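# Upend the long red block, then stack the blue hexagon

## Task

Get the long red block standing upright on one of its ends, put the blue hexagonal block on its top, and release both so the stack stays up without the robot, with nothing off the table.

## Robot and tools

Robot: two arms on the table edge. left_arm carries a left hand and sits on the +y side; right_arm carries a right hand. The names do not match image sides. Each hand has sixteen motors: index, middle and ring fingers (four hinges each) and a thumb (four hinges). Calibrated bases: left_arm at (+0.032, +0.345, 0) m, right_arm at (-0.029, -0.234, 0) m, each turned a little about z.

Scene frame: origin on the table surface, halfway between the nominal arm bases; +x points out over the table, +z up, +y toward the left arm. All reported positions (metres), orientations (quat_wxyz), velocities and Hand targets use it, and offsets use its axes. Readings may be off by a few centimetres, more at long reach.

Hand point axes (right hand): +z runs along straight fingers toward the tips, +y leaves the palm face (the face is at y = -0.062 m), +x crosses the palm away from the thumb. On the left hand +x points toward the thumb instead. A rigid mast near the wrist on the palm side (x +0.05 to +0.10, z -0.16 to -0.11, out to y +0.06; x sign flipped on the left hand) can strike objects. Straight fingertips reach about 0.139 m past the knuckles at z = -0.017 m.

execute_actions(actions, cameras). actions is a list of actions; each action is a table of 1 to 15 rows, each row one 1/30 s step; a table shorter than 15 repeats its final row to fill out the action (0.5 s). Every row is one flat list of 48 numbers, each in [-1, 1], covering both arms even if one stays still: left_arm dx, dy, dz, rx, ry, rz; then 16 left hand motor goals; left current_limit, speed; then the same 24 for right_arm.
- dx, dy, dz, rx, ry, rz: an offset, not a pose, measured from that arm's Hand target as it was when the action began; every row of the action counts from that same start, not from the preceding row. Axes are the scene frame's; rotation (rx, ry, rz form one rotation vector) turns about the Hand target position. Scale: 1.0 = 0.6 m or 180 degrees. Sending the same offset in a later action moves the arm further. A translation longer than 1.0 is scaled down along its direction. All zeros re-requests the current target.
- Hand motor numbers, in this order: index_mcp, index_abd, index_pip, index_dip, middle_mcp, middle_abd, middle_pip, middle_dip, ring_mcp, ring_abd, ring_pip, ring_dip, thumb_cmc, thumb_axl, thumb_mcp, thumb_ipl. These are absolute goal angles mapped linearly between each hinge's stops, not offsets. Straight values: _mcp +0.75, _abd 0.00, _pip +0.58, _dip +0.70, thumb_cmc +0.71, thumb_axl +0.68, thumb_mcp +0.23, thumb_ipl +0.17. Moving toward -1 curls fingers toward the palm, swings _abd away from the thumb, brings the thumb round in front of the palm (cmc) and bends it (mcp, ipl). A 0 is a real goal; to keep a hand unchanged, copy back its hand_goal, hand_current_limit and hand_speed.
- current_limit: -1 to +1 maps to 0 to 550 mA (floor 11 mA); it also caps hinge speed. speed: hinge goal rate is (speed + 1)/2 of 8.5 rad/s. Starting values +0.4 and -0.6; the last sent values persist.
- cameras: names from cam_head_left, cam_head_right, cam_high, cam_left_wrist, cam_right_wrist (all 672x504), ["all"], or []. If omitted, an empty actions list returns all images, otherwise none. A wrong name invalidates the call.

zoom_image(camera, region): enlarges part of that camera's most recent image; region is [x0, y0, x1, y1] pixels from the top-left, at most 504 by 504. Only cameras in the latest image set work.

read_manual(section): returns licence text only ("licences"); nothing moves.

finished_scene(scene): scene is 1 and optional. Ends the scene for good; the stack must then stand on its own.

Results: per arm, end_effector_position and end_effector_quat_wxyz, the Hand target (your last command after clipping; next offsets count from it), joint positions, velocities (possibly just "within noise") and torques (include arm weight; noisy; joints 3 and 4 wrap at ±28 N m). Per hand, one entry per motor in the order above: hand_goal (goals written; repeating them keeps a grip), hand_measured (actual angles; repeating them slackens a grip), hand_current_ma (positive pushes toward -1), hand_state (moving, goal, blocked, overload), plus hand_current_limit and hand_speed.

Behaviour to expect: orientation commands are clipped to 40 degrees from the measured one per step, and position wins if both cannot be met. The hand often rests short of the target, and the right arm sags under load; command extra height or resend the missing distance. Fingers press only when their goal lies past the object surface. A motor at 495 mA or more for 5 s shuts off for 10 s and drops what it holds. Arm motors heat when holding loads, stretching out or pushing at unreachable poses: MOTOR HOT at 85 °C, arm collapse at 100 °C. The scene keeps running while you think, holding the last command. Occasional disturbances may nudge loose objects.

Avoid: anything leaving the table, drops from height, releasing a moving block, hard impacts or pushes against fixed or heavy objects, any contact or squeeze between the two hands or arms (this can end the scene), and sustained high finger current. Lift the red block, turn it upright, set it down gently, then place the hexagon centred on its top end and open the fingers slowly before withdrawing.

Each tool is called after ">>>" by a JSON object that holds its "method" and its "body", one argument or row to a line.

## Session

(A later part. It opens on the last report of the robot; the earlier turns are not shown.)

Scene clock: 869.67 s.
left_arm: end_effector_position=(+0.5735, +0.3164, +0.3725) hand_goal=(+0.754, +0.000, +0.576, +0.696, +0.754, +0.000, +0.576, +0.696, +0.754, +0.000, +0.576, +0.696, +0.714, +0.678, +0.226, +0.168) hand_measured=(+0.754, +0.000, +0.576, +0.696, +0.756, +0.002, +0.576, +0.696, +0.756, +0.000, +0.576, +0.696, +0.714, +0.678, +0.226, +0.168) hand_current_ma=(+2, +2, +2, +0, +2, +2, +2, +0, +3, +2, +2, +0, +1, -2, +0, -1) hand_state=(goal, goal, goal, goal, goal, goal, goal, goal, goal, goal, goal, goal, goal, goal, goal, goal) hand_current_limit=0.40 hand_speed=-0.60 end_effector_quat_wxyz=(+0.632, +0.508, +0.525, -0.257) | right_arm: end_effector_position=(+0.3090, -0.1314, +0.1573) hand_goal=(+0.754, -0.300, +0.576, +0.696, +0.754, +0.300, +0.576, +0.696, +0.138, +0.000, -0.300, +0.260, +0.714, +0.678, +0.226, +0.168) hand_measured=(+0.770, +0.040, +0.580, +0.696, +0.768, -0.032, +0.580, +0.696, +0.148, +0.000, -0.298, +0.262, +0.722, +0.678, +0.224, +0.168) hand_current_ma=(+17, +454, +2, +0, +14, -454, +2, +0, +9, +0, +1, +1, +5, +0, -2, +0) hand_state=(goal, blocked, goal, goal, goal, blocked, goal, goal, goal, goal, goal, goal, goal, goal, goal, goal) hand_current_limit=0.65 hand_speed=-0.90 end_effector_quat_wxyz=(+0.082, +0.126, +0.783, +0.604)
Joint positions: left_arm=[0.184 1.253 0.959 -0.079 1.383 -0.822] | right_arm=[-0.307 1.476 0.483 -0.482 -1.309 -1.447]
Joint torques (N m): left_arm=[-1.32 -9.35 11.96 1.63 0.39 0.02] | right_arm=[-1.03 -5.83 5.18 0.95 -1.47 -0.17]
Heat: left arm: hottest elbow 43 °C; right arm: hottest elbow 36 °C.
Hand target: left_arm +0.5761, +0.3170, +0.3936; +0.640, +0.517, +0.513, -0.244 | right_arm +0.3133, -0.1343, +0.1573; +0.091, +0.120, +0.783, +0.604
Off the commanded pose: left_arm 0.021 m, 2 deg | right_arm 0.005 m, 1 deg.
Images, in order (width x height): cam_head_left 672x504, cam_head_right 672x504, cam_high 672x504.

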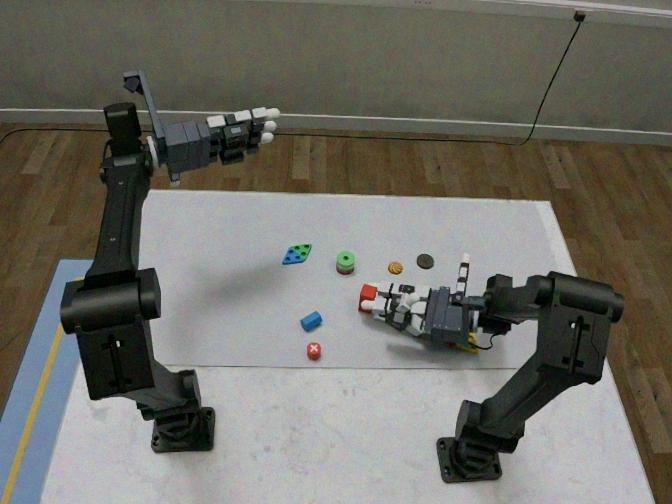

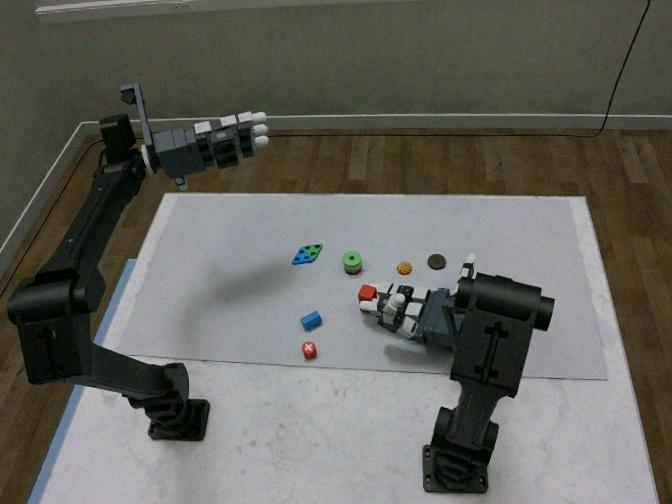

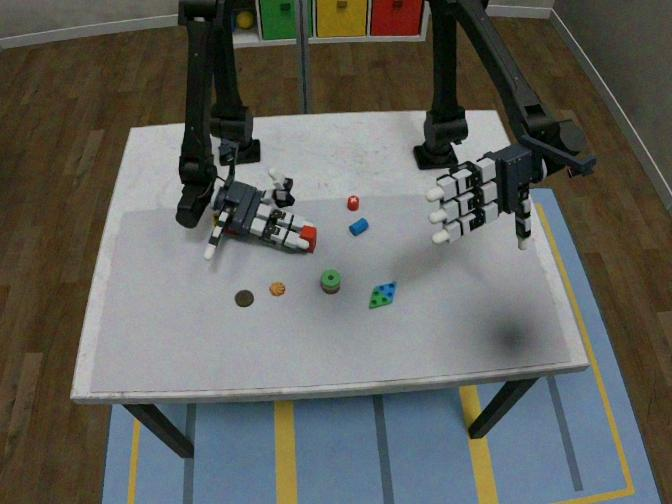

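>>> {"method": "execute_actions", "body": {
  "actions": [
    [[0,0,0,0,0,0,0.754,0,0.576,0.696,0.754,0,0.576,0.696,0.754,0,0.576,0.696,0.714,0.678,0.226,0.168,0.4,-0.6,0,0,-0.0133,0,0,0,0.754,-0.3,0.576,0.696,0.754,0.3,0.576,0.696,0.137,0,-0.3,0.26,0.714,0.678,0.226,0.168,0.65,-0.9]]
  ],
  "cameras": ["cam_head_left","cam_high","cam_head_right"]
}}

>>> {"method": "zoom_image", "body": {
  "camera": "cam_high",
  "region": [280, 210, 340, 260]
}}

>>> {"method": "zoom_image", "body": {
  "camera": "cam_head_left",
  "region": [345, 270, 405, 320]
}}

Scene clock: 883.90 s.
left_arm: end_effector_position=(+0.5735, +0.3164, +0.3725) hand_goal=(+0.754, +0.000, +0.576, +0.696, +0.754, +0.000, +0.576, +0.696, +0.754, +0.000, +0.576, +0.696, +0.714, +0.678, +0.226, +0.168) hand_measured=(+0.754, +0.000, +0.576, +0.696, +0.756, +0.002, +0.576, +0.696, +0.756, +0.000, +0.576, +0.696, +0.714, +0.678, +0.226, +0.168) hand_current_ma=(+2, +2, +2, +0, +2, +2, +2, +0, +3, +2, +2, +0, +1, -2, +0, -1) hand_state=(goal, goal, goal, goal, goal, goal, goal, goal, goal, goal, goal, goal, goal, goal, goal, goal) hand_current_limit=0.40 hand_speed=-0.60 end_effector_quat_wxyz=(+0.632, +0.508, +0.525, -0.257) | right_arm: end_effector_position=(+0.3104, -0.1318, +0.1525) hand_goal=(+0.754, -0.300, +0.576, +0.696, +0.754, +0.300, +0.576, +0.696, +0.138, +0.000, -0.300, +0.260, +0.714, +0.678, +0.226, +0.168) hand_measured=(+0.768, +0.040, +0.578, +0.696, +0.768, -0.032, +0.580, +0.696, +0.148, +0.000, -0.298, +0.262, +0.722, +0.678, +0.224, +0.168) hand_current_ma=(+15, +454, +1, +0, +14, -454, +2, +0, +9, +0, +1, +1, +5, +0, -2, +0) hand_state=(goal, blocked, goal, goal, goal, blocked, goal, goal, goal, goal, goal, goal, goal, goal, goal, goal) hand_current_limit=0.65 hand_speed=-0.90 end_effector_quat_wxyz=(+0.087, +0.122, +0.783, +0.604)
Joint positions: left_arm=[0.184 1.253 0.959 -0.079 1.383 -0.822] | right_arm=[-0.307 1.499 0.483 -0.449 -1.311 -1.45]
Joint torques (N m): left_arm=[-1.32 -9.35 11.96 1.62 0.39 0.02] | right_arm=[-1.14 -5.71 4.67 0.91 -1.38 -0.15]
Heat: left arm: hottest elbow 43 °C; right arm: hottest elbow 35 °C.
Hand target: left_arm +0.5761, +0.3170, +0.3936; +0.640, +0.517, +0.513, -0.244 | right_arm +0.3134, -0.1343, +0.1494; +0.091, +0.120, +0.783, +0.604
Off the commanded pose: left_arm 0.021 m, 2 deg | right_arm 0.005 m, 1 deg.
Images, in order (width x height): cam_head_left 672x504, cam_head_right 672x504, cam_high 672x504.

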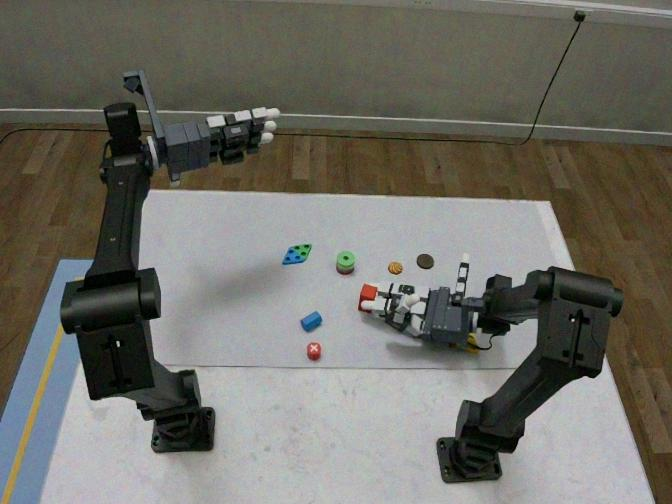

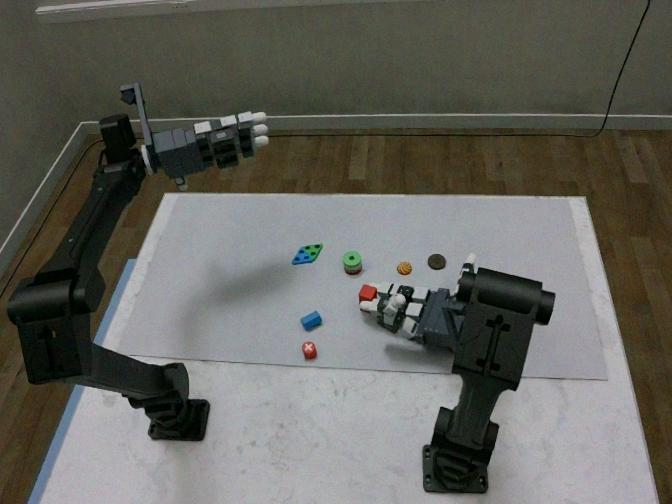

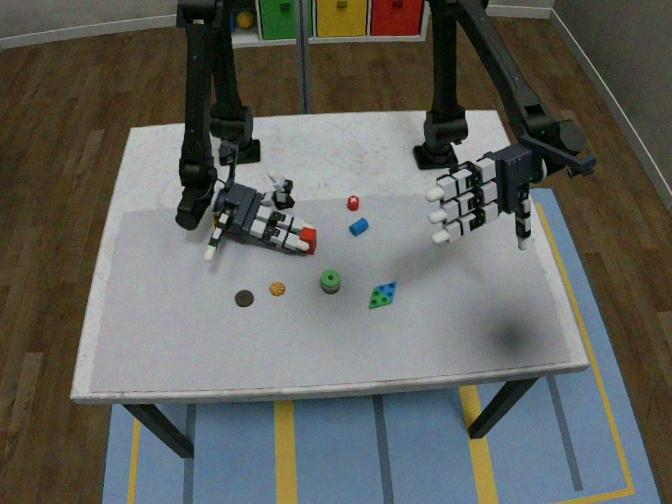

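Scaled by 8.400.

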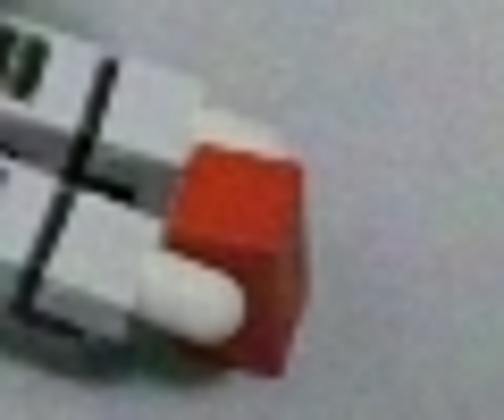

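Scaled by 8.400.

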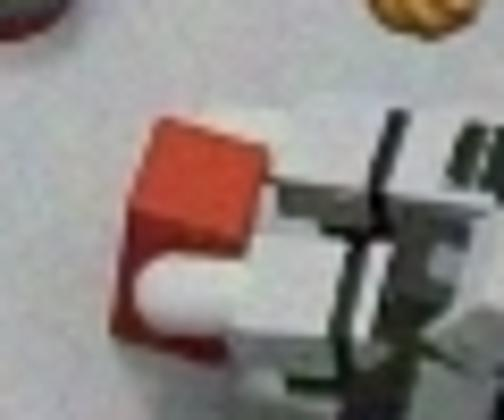

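>>> {"method": "execute_actions", "body": {
  "actions": [
    [[0,0,0,0,0,0,0.754,0,0.576,0.696,0.754,0,0.576,0.696,0.754,0,0.576,0.696,0.714,0.678,0.226,0.168,0.4,-0.6,0,0,-0.01,0,0,0,0.754,-0.3,0.576,0.696,0.754,0.3,0.576,0.696,0.137,0,-0.3,0.26,0.714,0.678,0.226,0.168,0.65,-0.9]]
  ],
  "cameras": ["cam_high","cam_head_left"]
}}

>>> {"method": "zoom_image", "body": {
  "camera": "cam_high",
  "region": [280, 210, 340, 260]
}}

>>> {"method": "zoom_image", "body": {
  "camera": "cam_head_left",
  "region": [345, 270, 405, 320]
}}

Scene clock: 894.63 s.
left_arm: end_effector_position=(+0.5735, +0.3164, +0.3725) hand_goal=(+0.754, +0.000, +0.576, +0.696, +0.754, +0.000, +0.576, +0.696, +0.754, +0.000, +0.576, +0.696, +0.714, +0.678, +0.226, +0.168) hand_measured=(+0.754, +0.000, +0.576, +0.696, +0.756, +0.002, +0.576, +0.696, +0.756, +0.000, +0.576, +0.696, +0.714, +0.678, +0.226, +0.168) hand_current_ma=(+2, +2, +2, +0, +2, +2, +2, +0, +3, +2, +2, +0, +1, -2, +0, -1) hand_state=(goal, goal, goal, goal, goal, goal, goal, goal, goal, goal, goal, goal, goal, goal, goal, goal) hand_current_limit=0.40 hand_speed=-0.60 end_effector_quat_wxyz=(+0.632, +0.508, +0.525, -0.257) | right_arm: end_effector_position=(+0.3113, -0.1323, +0.1494) hand_goal=(+0.754, -0.300, +0.576, +0.696, +0.754, +0.300, +0.576, +0.696, +0.138, +0.000, -0.300, +0.260, +0.714, +0.678, +0.226, +0.168) hand_measured=(+0.758, +0.040, +0.576, +0.696, +0.756, -0.032, +0.576, +0.696, +0.148, +0.000, -0.298, +0.262, +0.722, +0.678, +0.224, +0.168) hand_current_ma=(+1, +454, +0, +0, +1, -454, +0, +0, +9, +0, +1, +1, +5, +0, -2, +0) hand_state=(goal, blocked, goal, goal, goal, blocked, goal, goal, goal, goal, goal, goal, goal, goal, goal, goal) hand_current_limit=0.65 hand_speed=-0.90 end_effector_quat_wxyz=(+0.090, +0.118, +0.782, +0.606)
Joint positions: left_arm=[0.184 1.253 0.959 -0.079 1.383 -0.822] | right_arm=[-0.307 1.517 0.483 -0.424 -1.317 -1.452]
Joint torques (N m): left_arm=[-1.26 -9.29 11.96 1.61 0.39 0.02] | right_arm=[-1.03 -5.48 4.33 0.94 -1.16 -0.12]
Heat: left arm: hottest elbow 43 °C; right arm: hottest elbow 35 °C.
Hand target: left_arm +0.5761, +0.3170, +0.3936; +0.640, +0.517, +0.513, -0.244 | right_arm +0.3133, -0.1343, +0.1434; +0.091, +0.120, +0.783, +0.604
Off the commanded pose: left_arm 0.021 m, 2 deg | right_arm 0.007 m, 0 deg.
Images, in order (width x height): cam_head_left 672x504, cam_high 672x504.

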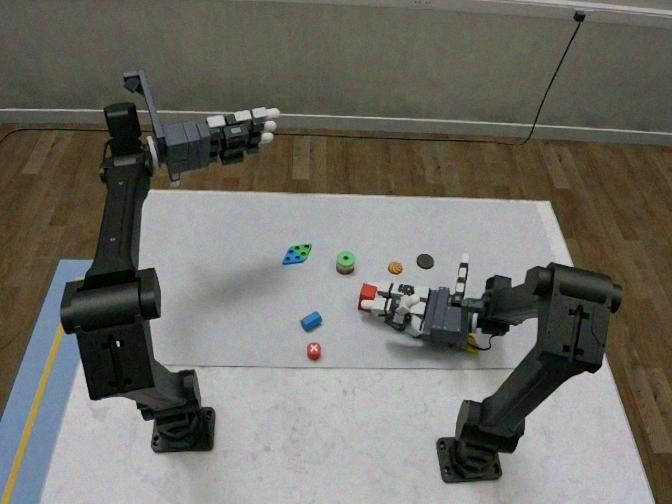

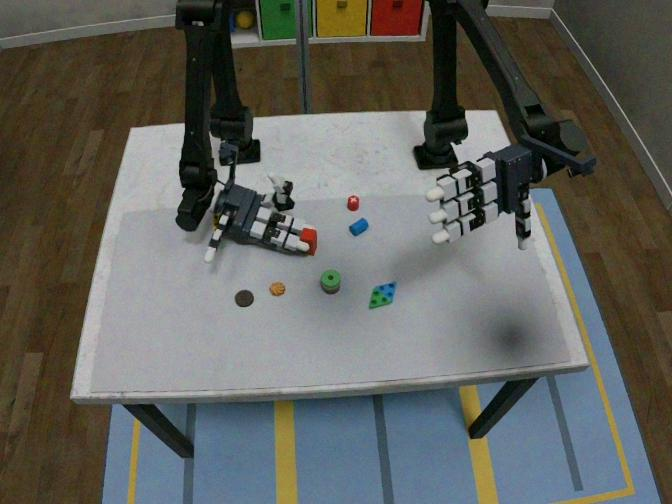

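Scaled by 8.400.

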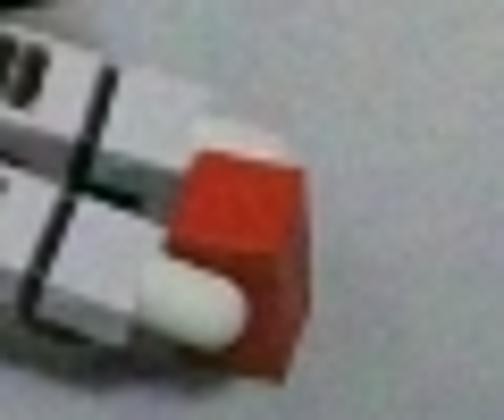

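Scaled by 8.400.

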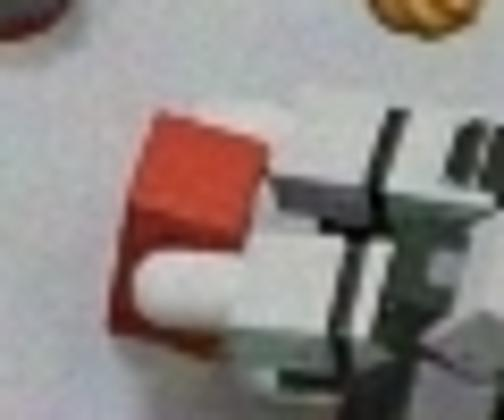

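>>> {"method": "execute_actions", "body": {
  "actions": [
    [[0,0,0,0,0,0,0.754,0,0.576,0.696,0.754,0,0.576,0.696,0.754,0,0.576,0.696,0.714,0.678,0.226,0.168,0.4,-0.6,0,0,0,0,0,0,0.754,0.2,0.576,0.696,0.754,-0.2,0.576,0.696,0.137,0,-0.3,0.26,0.714,0.678,0.226,0.168,0.4,-0.92]],
    [[0,0,0,0,0,0,0.754,0,0.576,0.696,0.754,0,0.576,0.696,0.754,0,0.576,0.696,0.714,0.678,0.226,0.168,0.4,-0.6,0,0,0,0,0,0,0.754,0.2,0.576,0.696,0.754,-0.2,0.576,0.696,0.137,0,-0.3,0.26,0.714,0.678,0.226,0.168,0.4,-0.92]]
  ],
  "cameras": ["cam_high","cam_head_left"]
}}

>>> {"method": "zoom_image", "body": {
  "camera": "cam_high",
  "region": [280, 210, 340, 260]
}}

>>> {"method": "zoom_image", "body": {
  "camera": "cam_head_left",
  "region": [345, 270, 405, 320]
}}

Scene clock: 911.17 s.
left_arm: end_effector_position=(+0.5735, +0.3164, +0.3725) hand_goal=(+0.754, +0.000, +0.576, +0.696, +0.754, +0.000, +0.576, +0.696, +0.754, +0.000, +0.576, +0.696, +0.714, +0.678, +0.226, +0.168) hand_measured=(+0.754, +0.000, +0.576, +0.696, +0.756, +0.002, +0.576, +0.696, +0.756, +0.000, +0.576, +0.696, +0.714, +0.678, +0.226, +0.168) hand_current_ma=(+2, +2, +2, +0, +2, +2, +2, +0, +3, +2, +2, +0, +1, -2, +0, -1) hand_state=(goal, goal, goal, goal, goal, goal, goal, goal, goal, goal, goal, goal, goal, goal, goal, goal) hand_current_limit=0.40 hand_speed=-0.60 end_effector_quat_wxyz=(+0.632, +0.508, +0.525, -0.257) | right_arm: end_effector_position=(+0.3114, -0.1323, +0.1487) hand_goal=(+0.754, +0.200, +0.576, +0.696, +0.754, -0.200, +0.576, +0.696, +0.138, +0.000, -0.300, +0.260, +0.714, +0.678, +0.226, +0.168) hand_measured=(+0.762, +0.196, +0.576, +0.696, +0.762, -0.196, +0.576, +0.696, +0.148, +0.000, -0.298, +0.262, +0.722, +0.678, +0.224, +0.168) hand_current_ma=(+5, -2, +0, +0, +5, +2, +0, +0, +9, +0, +1, +1, +5, +0, -2, +0) hand_state=(goal, goal, goal, goal, goal, goal, goal, goal, goal, goal, goal, goal, goal, goal, goal, goal) hand_current_limit=0.40 hand_speed=-0.92 end_effector_quat_wxyz=(+0.089, +0.119, +0.782, +0.606)
Joint positions: left_arm=[0.184 1.253 0.959 -0.079 1.383 -0.822] | right_arm=[-0.307 1.52 0.483 -0.424 -1.316 -1.452]
Joint torques (N m): left_arm=[-1.26 -9.29 11.97 1.62 0.39 0.02] | right_arm=[-0.91 -5.71 4.34 0.9 -1.17 -0.14]
Heat: left arm: hottest elbow 43 °C; right arm: hottest elbow 34 °C.
Hand target: left_arm +0.5761, +0.3170, +0.3936; +0.640, +0.517, +0.513, -0.244 | right_arm +0.3133, -0.1343, +0.1434; +0.091, +0.120, +0.783, +0.604
Off the commanded pose: left_arm 0.021 m, 2 deg | right_arm 0.006 m, 0 deg.
Images, in order (width x height): cam_head_left 672x504, cam_high 672x504.

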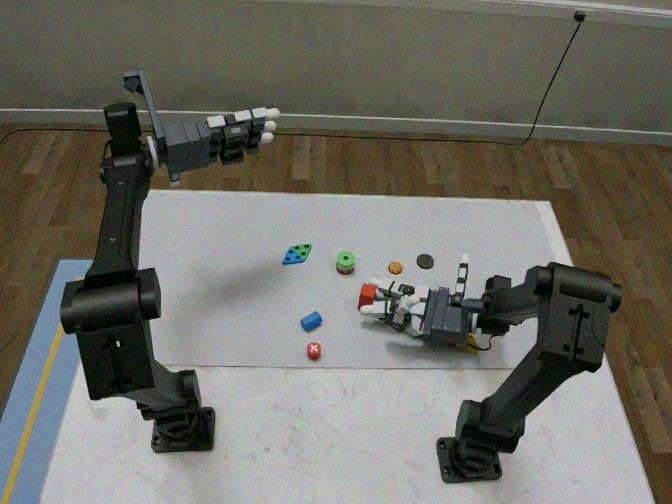

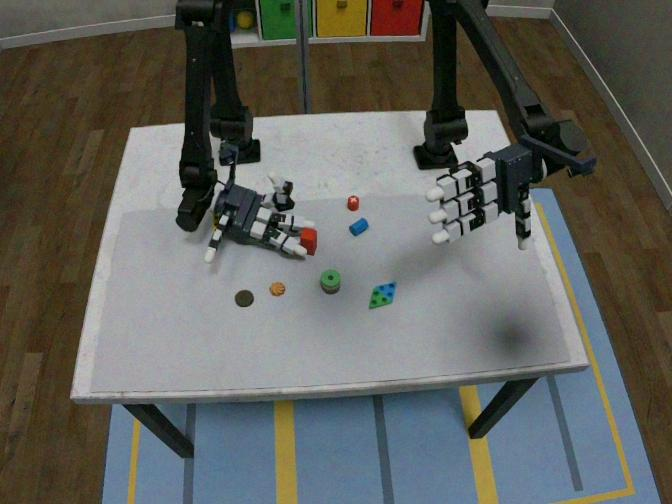

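Scaled by 8.400.

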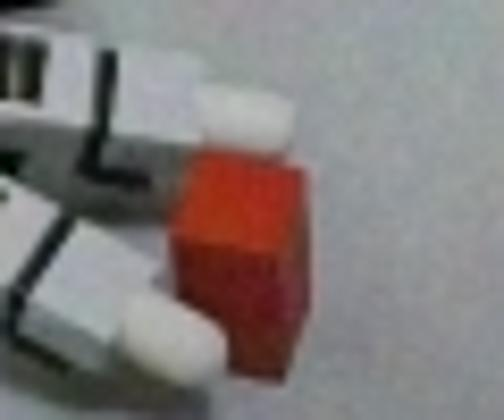

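Scaled by 8.400.

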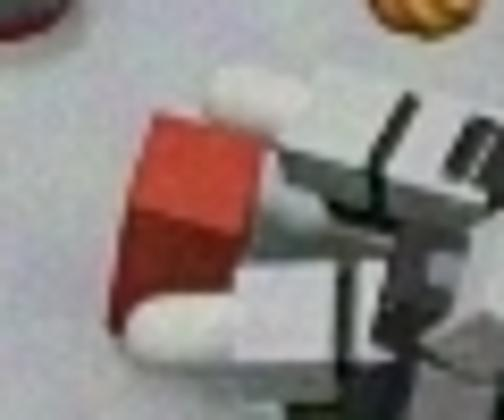

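>>> {"method": "execute_actions", "body": {
  "actions": [
    [[0,0,0,0,0,0,0.754,0,0.576,0.696,0.754,0,0.576,0.696,0.754,0,0.576,0.696,0.714,0.678,0.226,0.168,0.4,-0.6,-0.02,-0.08,0.022,0,0,0,0.754,0.2,0.576,0.696,0.754,-0.2,0.576,0.696,0.137,0,-0.3,0.26,0.714,0.678,0.226,0.168,0.4,-0.75]],
    [[0,0,0,0,0,0,0.754,0,0.576,0.696,0.754,0,0.576,0.696,0.754,0,0.576,0.696,0.714,0.678,0.226,0.168,0.4,-0.6,-0.035,-0.12,0.06,0,0,0,0.754,0.2,0.576,0.696,0.754,-0.2,0.576,0.696,0.137,0,-0.3,0.26,0.714,0.678,0.226,0.168,0.4,-0.75]]
  ],
  "cameras": ["cam_high","cam_head_left","cam_head_right","cam_right_wrist"]
}}

>>> {"method": "zoom_image", "body": {
  "camera": "cam_high",
  "region": [290, 190, 380, 258]
}}

>>> {"method": "zoom_image", "body": {
  "camera": "cam_head_left",
  "region": [290, 270, 390, 345]
}}

>>> {"method": "zoom_image", "body": {
  "camera": "cam_head_right",
  "region": [290, 270, 390, 345]
}}

Scene clock: 922.03 s.
left_arm: end_effector_position=(+0.5735, +0.3164, +0.3725) hand_goal=(+0.754, +0.000, +0.576, +0.696, +0.754, +0.000, +0.576, +0.696, +0.754, +0.000, +0.576, +0.696, +0.714, +0.678, +0.226, +0.168) hand_measured=(+0.754, +0.000, +0.576, +0.696, +0.756, +0.002, +0.576, +0.696, +0.756, +0.000, +0.576, +0.696, +0.714, +0.678, +0.226, +0.168) hand_current_ma=(+2, +2, +2, +0, +2, +2, +2, +0, +3, +2, +2, +0, +1, -2, +0, -1) hand_state=(goal, goal, goal, goal, goal, goal, goal, goal, goal, goal, goal, goal, goal, goal, goal, goal) hand_current_limit=0.40 hand_speed=-0.60 end_effector_quat_wxyz=(+0.632, +0.508, +0.525, -0.257) | right_arm: end_effector_position=(+0.2755, -0.2455, +0.1830) hand_goal=(+0.754, +0.200, +0.576, +0.696, +0.754, -0.200, +0.576, +0.696, +0.138, +0.000, -0.300, +0.260, +0.714, +0.678, +0.226, +0.168) hand_measured=(+0.762, +0.198, +0.576, +0.696, +0.762, -0.196, +0.576, +0.696, +0.148, +0.000, -0.298, +0.262, +0.722, +0.678, +0.224, +0.168) hand_current_ma=(+6, -1, +0, +0, +6, +1, +0, +0, +9, +0, +1, +1, +5, +0, -1, +0) hand_state=(goal, goal, goal, goal, goal, goal, goal, goal, goal, goal, goal, goal, goal, goal, goal, goal) hand_current_limit=0.40 hand_speed=-0.75 end_effector_quat_wxyz=(+0.128, +0.231, +0.781, +0.566)
Joint positions: left_arm=[0.184 1.253 0.959 -0.079 1.383 -0.822] | right_arm=[-0.76 1.44 0.575 -1.253 -1.177 -2.088]
Joint torques (N m): left_arm=[-1.26 -9.41 11.97 1.62 0.39 0.02] | right_arm=[-1.38 -7.36 6.53 -1.05 -0.99 -0.18]
Heat: left arm: hottest elbow 43 °C; right arm: hottest elbow 33 °C.
Hand target: left_arm +0.5761, +0.3170, +0.3936; +0.640, +0.517, +0.513, -0.244 | right_arm +0.2804, -0.2543, +0.1925; +0.091, +0.120, +0.783, +0.604
Off the commanded pose: left_arm 0.021 m, 2 deg | right_arm 0.014 m, 14 deg.
joint sent to its limit (right arm) — joint 6 (wrist roll), lower limit. The joint targets are off in orientation, not in position.
Images, in order (width x height): cam_head_left 672x504, cam_head_right 672x504, cam_high 672x504, cam_right_wrist 672x504.

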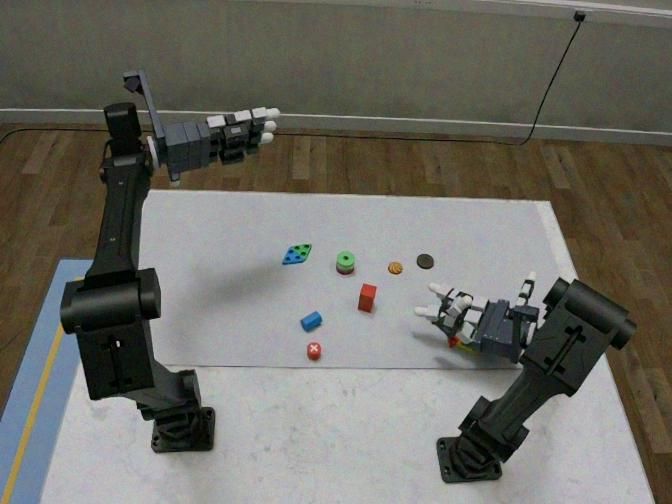

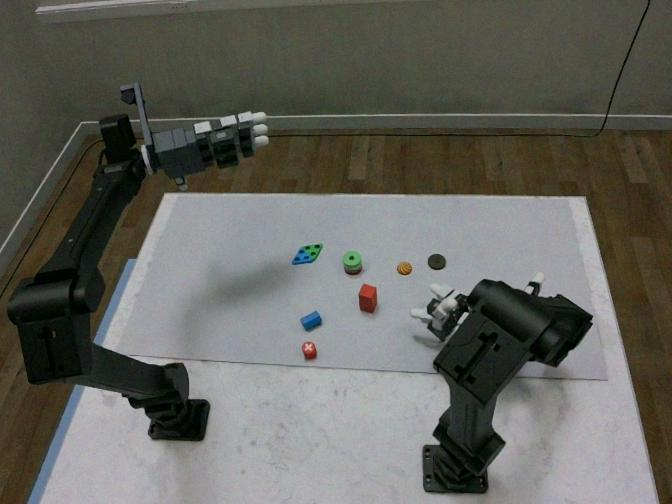

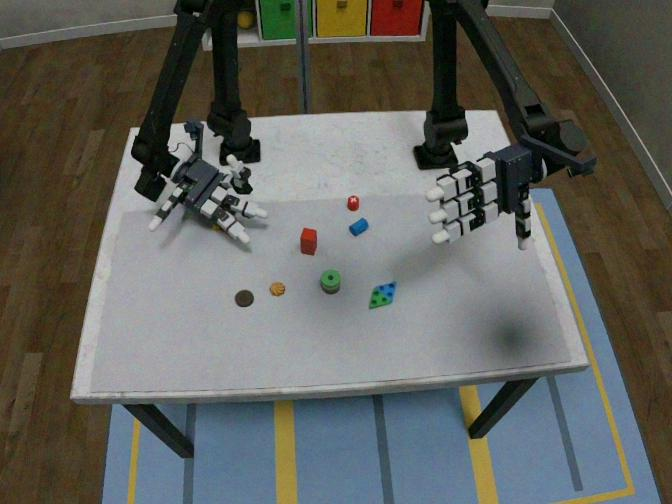

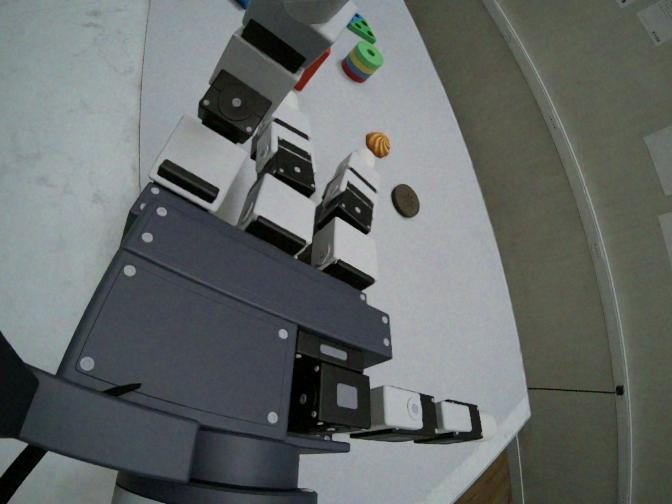

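Scaled by 5.600.

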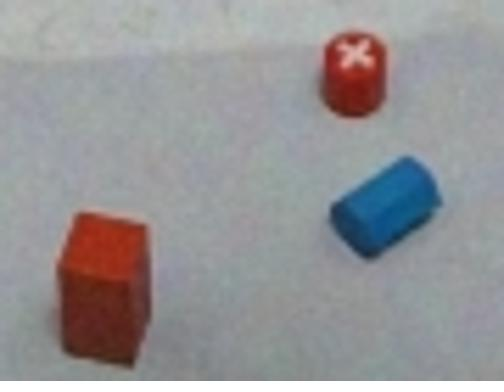

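Scaled by 5.040.

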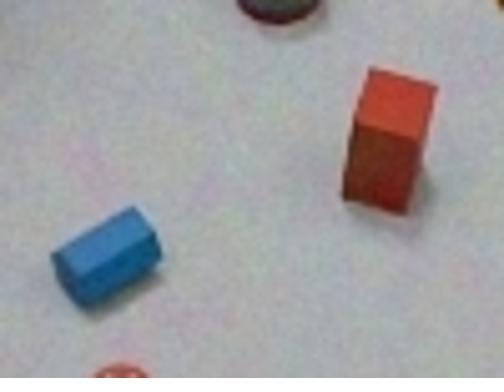

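Scaled by 5.040.

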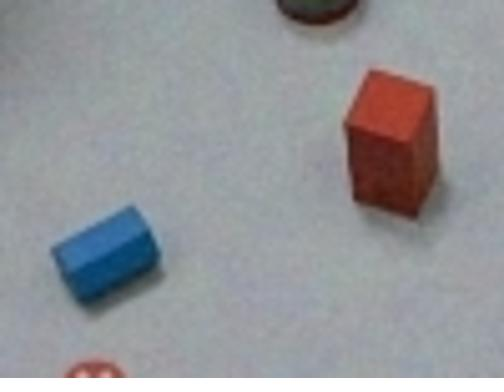

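>>> {"method": "execute_actions", "body": {
  "actions": [
    [[0,0,0,0,0,0,0.754,0,0.576,0.696,0.754,0,0.576,0.696,0.754,0,0.576,0.696,0.714,0.678,0.226,0.168,0.4,-0.6,0.0077,0.0905,0.0958,-0.1175,0.0779,-0.0512,0.754,0.22,0.576,0.696,0.754,-0.22,0.576,0.696,0.137,0,-0.3,0.26,0.714,0.678,0.226,0.168,0.4,-0.75]],
    [[0,0,0,0,0,0,0.754,0,0.576,0.696,0.754,0,0.576,0.696,0.754,0,0.576,0.696,0.714,0.678,0.226,0.168,0.4,-0.6,0.0417,0.1833,0.0333,-0.1175,0.0779,-0.0512,0.754,0.22,0.576,0.696,0.754,-0.22,0.576,0.696,0.137,0,-0.3,0.26,0.714,0.678,0.226,0.168,0.4,-0.75]],
    [[0,0,0,0,0,0,0.754,0,0.576,0.696,0.754,0,0.576,0.696,0.754,0,0.576,0.696,0.714,0.678,0.226,0.168,0.4,-0.6,0.0417,0.2167,-0.0333,-0.1175,0.0779,-0.0512,0.754,0.22,0.576,0.696,0.754,-0.22,0.576,0.696,0.137,0,-0.3,0.26,0.714,0.678,0.226,0.168,0.4,-0.75]],
    [[0,0,0,0,0,0,0.754,0,0.576,0.696,0.754,0,0.576,0.696,0.754,0,0.576,0.696,0.714,0.678,0.226,0.168,0.4,-0.6,0.015,0.1583,-0.0583,0,0,0,0.754,0.22,0.576,0.696,0.754,-0.22,0.576,0.696,0.137,0,-0.3,0.26,0.714,0.678,0.226,0.168,0.4,-0.75]]
  ],
  "cameras": ["cam_high","cam_head_left","cam_head_right","cam_right_wrist"]
}}

>>> {"method": "zoom_image", "body": {
  "camera": "cam_high",
  "region": [290, 170, 410, 260]
}}

>>> {"method": "zoom_image", "body": {
  "camera": "cam_head_left",
  "region": [270, 260, 390, 350]
}}

>>> {"method": "zoom_image", "body": {
  "camera": "cam_right_wrist",
  "region": [200, 0, 440, 180]
}}

Scene clock: 958.87 s.
left_arm: end_effector_position=(+0.5735, +0.3164, +0.3725) hand_goal=(+0.754, +0.000, +0.576, +0.696, +0.754, +0.000, +0.576, +0.696, +0.754, +0.000, +0.576, +0.696, +0.714, +0.678, +0.226, +0.168) hand_measured=(+0.754, +0.000, +0.576, +0.696, +0.756, +0.002, +0.576, +0.696, +0.756, +0.000, +0.576, +0.696, +0.714, +0.678, +0.226, +0.168) hand_current_ma=(+2, +2, +2, +0, +2, +2, +2, +0, +3, +2, +2, +0, +1, -2, +0, -1) hand_state=(goal, goal, goal, goal, goal, goal, goal, goal, goal, goal, goal, goal, goal, goal, goal, goal) hand_current_limit=0.40 hand_speed=-0.60 end_effector_quat_wxyz=(+0.632, +0.508, +0.525, -0.257) | right_arm: end_effector_position=(+0.3316, +0.1285, +0.2016) hand_goal=(+0.754, +0.220, +0.576, +0.696, +0.754, -0.220, +0.576, +0.696, +0.138, +0.000, -0.300, +0.260, +0.714, +0.678, +0.226, +0.168) hand_measured=(+0.754, +0.218, +0.576, +0.696, +0.754, -0.216, +0.576, +0.696, +0.148, +0.000, -0.298, +0.262, +0.716, +0.678, +0.224, +0.168) hand_current_ma=(+0, -1, +0, +0, +0, +1, +0, +0, +9, +0, +1, +1, +0, +0, -1, +0) hand_state=(goal, goal, goal, goal, goal, goal, goal, goal, goal, goal, goal, goal, goal, goal, goal, goal) hand_current_limit=0.40 hand_speed=-0.75 end_effector_quat_wxyz=(-0.004, +0.413, +0.911, -0.008)
Joint positions: left_arm=[0.184 1.253 0.959 -0.079 1.383 -0.822] | right_arm=[0.815 1.484 1.318 -1.424 -0.003 0.134]
Joint torques (N m): left_arm=[-1.32 -9.35 11.95 1.63 0.39 0.02] | right_arm=[-1.14 -10.34 10.56 -0.1 0.16 0.1]
Heat: left arm: hottest elbow 44 °C; right arm: hottest elbow 33 °C.
Hand target: left_arm +0.5761, +0.3170, +0.3936; +0.640, +0.517, +0.513, -0.244 | right_arm +0.3440, +0.1350, +0.2150; +0.000, +0.422, +0.907, +0.000
Off the commanded pose: left_arm 0.021 m, 2 deg | right_arm 0.020 m, 2 deg.
Images, in order (width x height): cam_head_left 672x504, cam_head_right 672x504, cam_high 672x504, cam_right_wrist 672x504.

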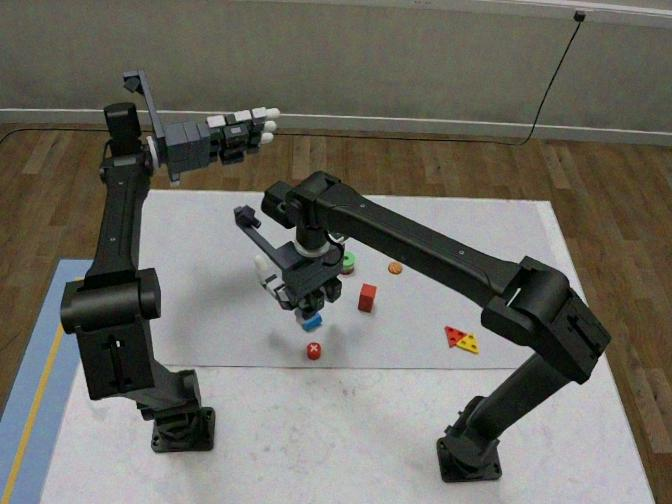

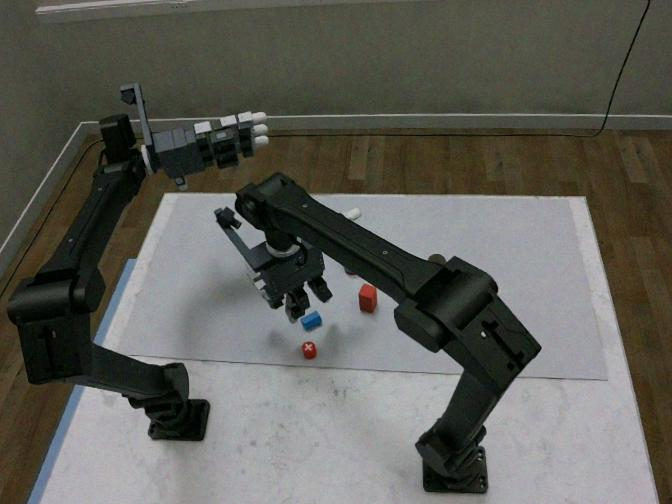

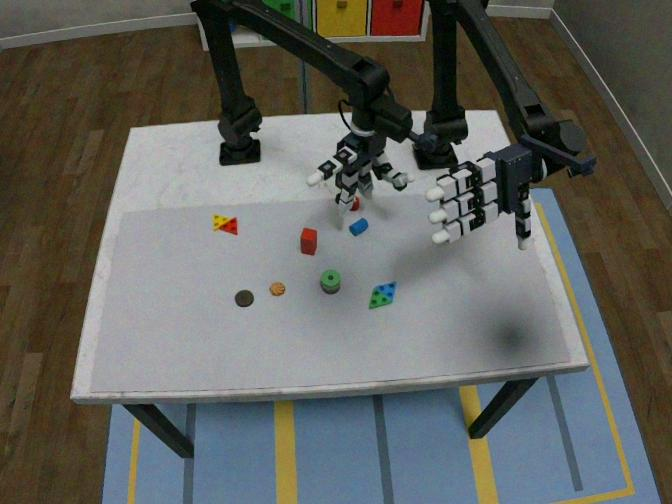

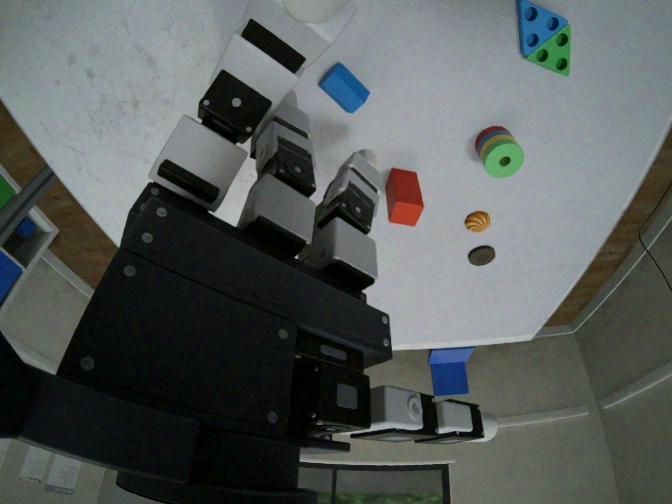

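Scaled by 4.200.

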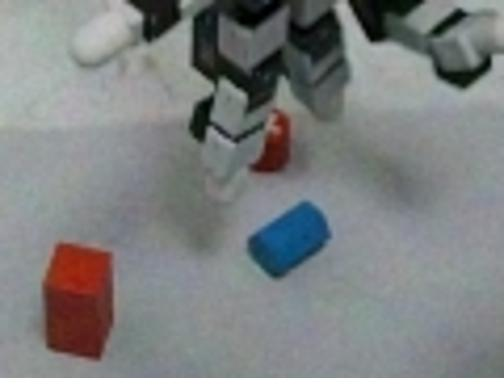

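Scaled by 4.200.

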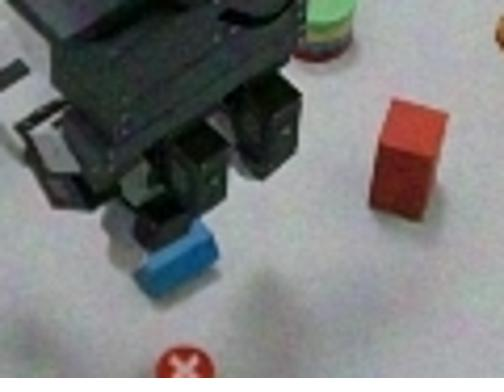

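Scaled by 2.100 from the camera's 672x504 image, which has a finer 960x720 frame.

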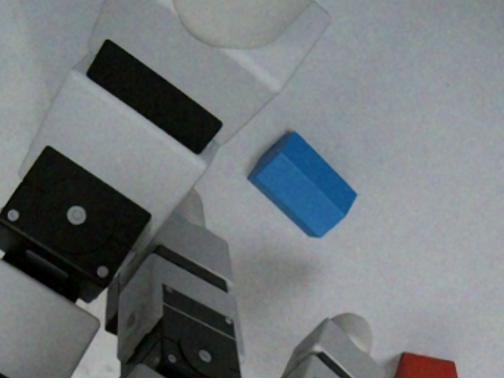

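>>> {"method": "execute_actions", "body": {
  "actions": [
    [[0,0,0,0,0,0,0.754,0,0.576,0.696,0.754,0,0.576,0.696,0.754,0,0.576,0.696,0.714,0.678,0.226,0.168,0.4,-0.6,0,0,-0.09,0,0,0,0.754,0.22,0.576,0.696,0.754,-0.22,0.576,0.696,0.137,0,-0.3,0.26,0.714,0.678,0.226,0.168,0.4,-0.75]],
    [[0,0,0,0,0,0,0.754,0,0.576,0.696,0.754,0,0.576,0.696,0.754,0,0.576,0.696,0.714,0.678,0.226,0.168,0.4,-0.6,0,0,-0.055,0,0,0,0.754,0.22,0.576,0.696,0.754,-0.22,0.576,0.696,0.137,0,-0.3,0.26,0.714,0.678,0.226,0.168,0.4,-0.75]]
  ],
  "cameras": ["cam_high","cam_head_left","cam_head_right","cam_right_wrist"]
}}

>>> {"method": "zoom_image", "body": {
  "camera": "cam_high",
  "region": [310, 180, 410, 255]
}}

>>> {"method": "zoom_image", "body": {
  "camera": "cam_head_left",
  "region": [270, 280, 370, 355]
}}

>>> {"method": "zoom_image", "body": {
  "camera": "cam_right_wrist",
  "region": [200, 0, 440, 180]
}}

Scene clock: 979.57 s.
left_arm: end_effector_position=(+0.5735, +0.3164, +0.3725) hand_goal=(+0.754, +0.000, +0.576, +0.696, +0.754, +0.000, +0.576, +0.696, +0.754, +0.000, +0.576, +0.696, +0.714, +0.678, +0.226, +0.168) hand_measured=(+0.754, +0.000, +0.576, +0.696, +0.756, +0.002, +0.576, +0.696, +0.756, +0.000, +0.576, +0.696, +0.714, +0.678, +0.226, +0.168) hand_current_ma=(+2, +2, +2, +0, +2, +2, +2, +0, +3, +2, +2, +0, +1, -2, +0, -1) hand_state=(goal, goal, goal, goal, goal, goal, goal, goal, goal, goal, goal, goal, goal, goal, goal, goal) hand_current_limit=0.40 hand_speed=-0.60 end_effector_quat_wxyz=(+0.632, +0.508, +0.525, -0.257) | right_arm: end_effector_position=(+0.3400, +0.1376, +0.1398) hand_goal=(+0.754, +0.220, +0.576, +0.696, +0.754, -0.220, +0.576, +0.696, +0.138, +0.000, -0.300, +0.260, +0.714, +0.678, +0.226, +0.168) hand_measured=(+0.754, +0.218, +0.576, +0.696, +0.754, -0.216, +0.576, +0.696, +0.148, +0.000, -0.298, +0.262, +0.716, +0.678, +0.224, +0.168) hand_current_ma=(+0, -1, +0, +0, +0, +1, +0, +0, +9, +0, +1, +1, +0, +0, -1, +0) hand_state=(goal, goal, goal, goal, goal, goal, goal, goal, goal, goal, goal, goal, goal, goal, goal, goal) hand_current_limit=0.40 hand_speed=-0.75 end_effector_quat_wxyz=(+0.001, +0.414, +0.910, +0.007)
Joint positions: left_arm=[0.184 1.253 0.959 -0.079 1.383 -0.822] | right_arm=[0.815 1.537 1.203 -1.223 -0.003 0.137]
Joint torques (N m): left_arm=[-1.32 -9.35 11.95 1.62 0.39 0.02] | right_arm=[-1.14 -10.52 6.8 0.8 0.19 0.1]
Heat: left arm: hottest elbow 44 °C; right arm: hottest elbow 36 °C.
Hand target: left_arm +0.5761, +0.3170, +0.3936; +0.640, +0.517, +0.513, -0.244 | right_arm +0.3440, +0.1350, +0.1280; +0.000, +0.422, +0.907, +0.000
Off the commanded pose: left_arm 0.021 m, 2 deg | right_arm 0.013 m, 1 deg.
Images, in order (width x height): cam_head_left 672x504, cam_head_right 672x504, cam_high 672x504, cam_right_wrist 672x504.

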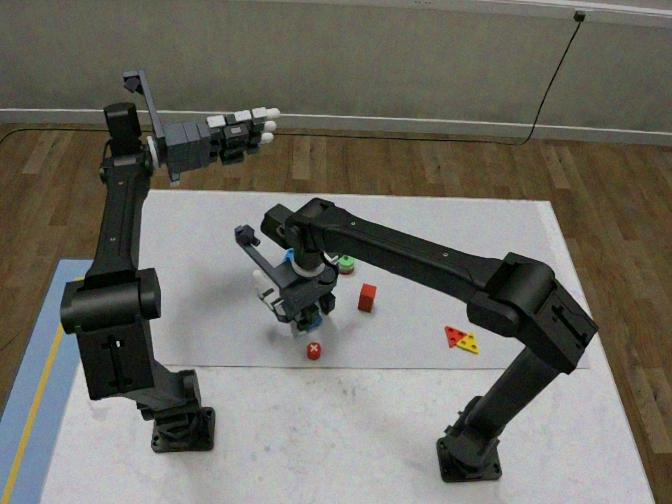

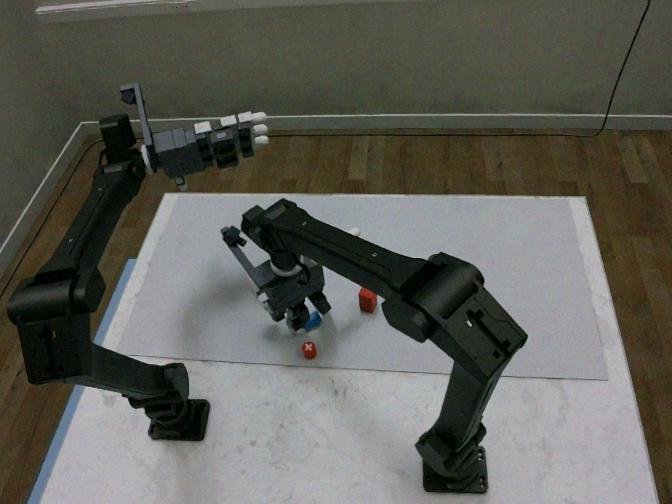

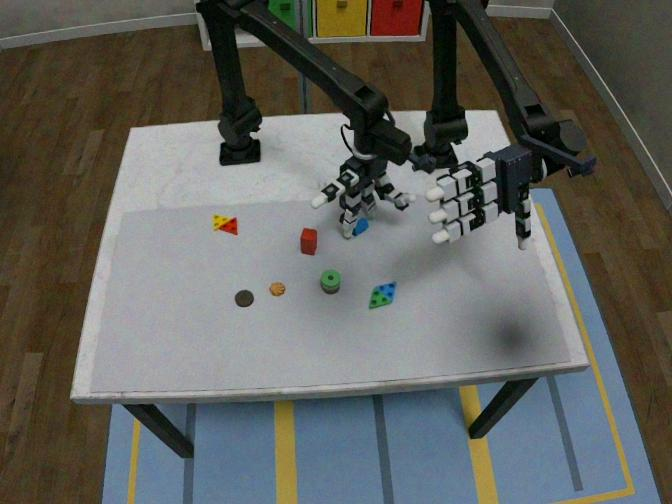

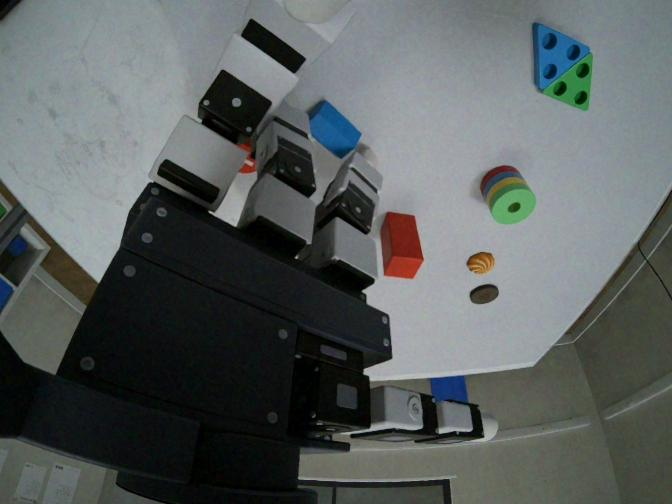

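Scaled by 5.040.

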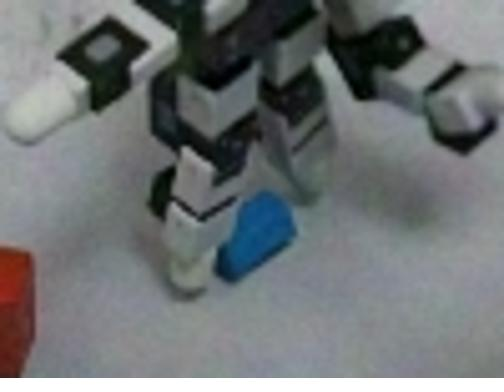

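Scaled by 5.040.

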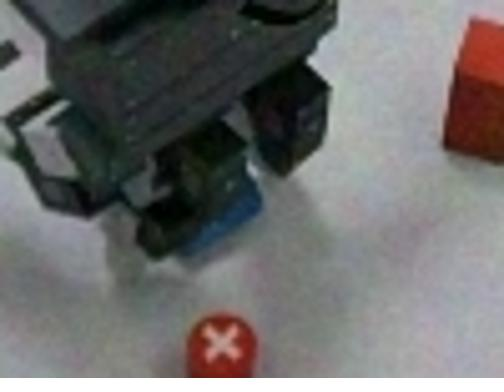

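Scaled by 2.100 from the camera's 672x504 image, which has a finer 960x720 frame.

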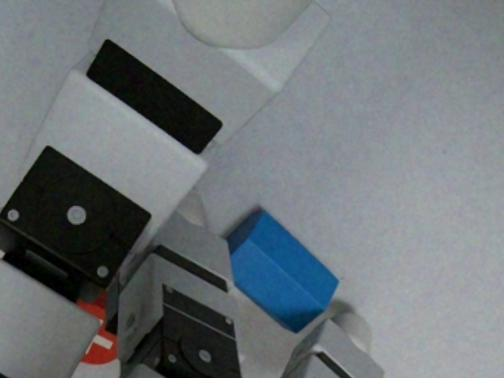

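>>> {"method": "execute_actions", "body": {
  "actions": [
    [[0,0,0,0,0,0,0.754,0,0.576,0.696,0.754,0,0.576,0.696,0.754,0,0.576,0.696,0.714,0.678,0.226,0.168,0.4,-0.6,0.002,-0.004,-0.018,0,0,0,0.754,0.22,0.576,0.696,0.754,-0.22,0.576,0.696,0.137,0,-0.3,0.26,0.714,0.678,0.226,0.168,0.4,-0.75]]
  ]
}}

Scene clock: 990.20 s.
left_arm: end_effector_position=(+0.5735, +0.3164, +0.3725) hand_goal=(+0.754, +0.000, +0.576, +0.696, +0.754, +0.000, +0.576, +0.696, +0.754, +0.000, +0.576, +0.696, +0.714, +0.678, +0.226, +0.168) hand_measured=(+0.754, +0.000, +0.576, +0.696, +0.756, +0.002, +0.576, +0.696, +0.756, +0.000, +0.576, +0.696, +0.714, +0.678, +0.226, +0.168) hand_current_ma=(+2, +2, +2, +0, +2, +2, +2, +0, +3, +2, +2, +0, +1, -2, +0, -1) hand_state=(goal, goal, goal, goal, goal, goal, goal, goal, goal, goal, goal, goal, goal, goal, goal, goal) hand_current_limit=0.40 hand_speed=-0.60 end_effector_quat_wxyz=(+0.632, +0.508, +0.525, -0.257) | right_arm: end_effector_position=(+0.3413, +0.1370, +0.1333) hand_goal=(+0.754, +0.220, +0.576, +0.696, +0.754, -0.220, +0.576, +0.696, +0.138, +0.000, -0.300, +0.260, +0.714, +0.678, +0.226, +0.168) hand_measured=(+0.754, +0.218, +0.576, +0.696, +0.754, -0.216, +0.576, +0.696, +0.148, +0.000, -0.298, +0.262, +0.716, +0.678, +0.224, +0.168) hand_current_ma=(+0, -1, +0, +0, +0, +1, +0, +0, +9, +0, +1, +1, +0, +0, -1, +0) hand_state=(goal, goal, goal, goal, goal, goal, goal, goal, goal, goal, goal, goal, goal, goal, goal, goal) hand_current_limit=0.40 hand_speed=-0.75 end_effector_quat_wxyz=(+0.002, +0.415, +0.910, +0.012)
Joint positions: left_arm=[0.184 1.253 0.959 -0.079 1.383 -0.822] | right_arm=[0.813 1.539 1.186 -1.194 -0.003 0.137]
Joint torques (N m): left_arm=[-1.32 -9.35 11.96 1.63 0.39 0.02] | right_arm=[-1.32 -9.76 6.49 0.79 0.19 0.04]
Heat: left arm: hottest elbow 44 °C; right arm: hottest elbow 36 °C.
Hand target: left_arm +0.5761, +0.3170, +0.3936; +0.640, +0.517, +0.513, -0.244 | right_arm +0.3452, +0.1326, +0.1172; +0.000, +0.422, +0.907, +0.000
Off the commanded pose: left_arm 0.021 m, 2 deg | right_arm 0.017 m, 2 deg.


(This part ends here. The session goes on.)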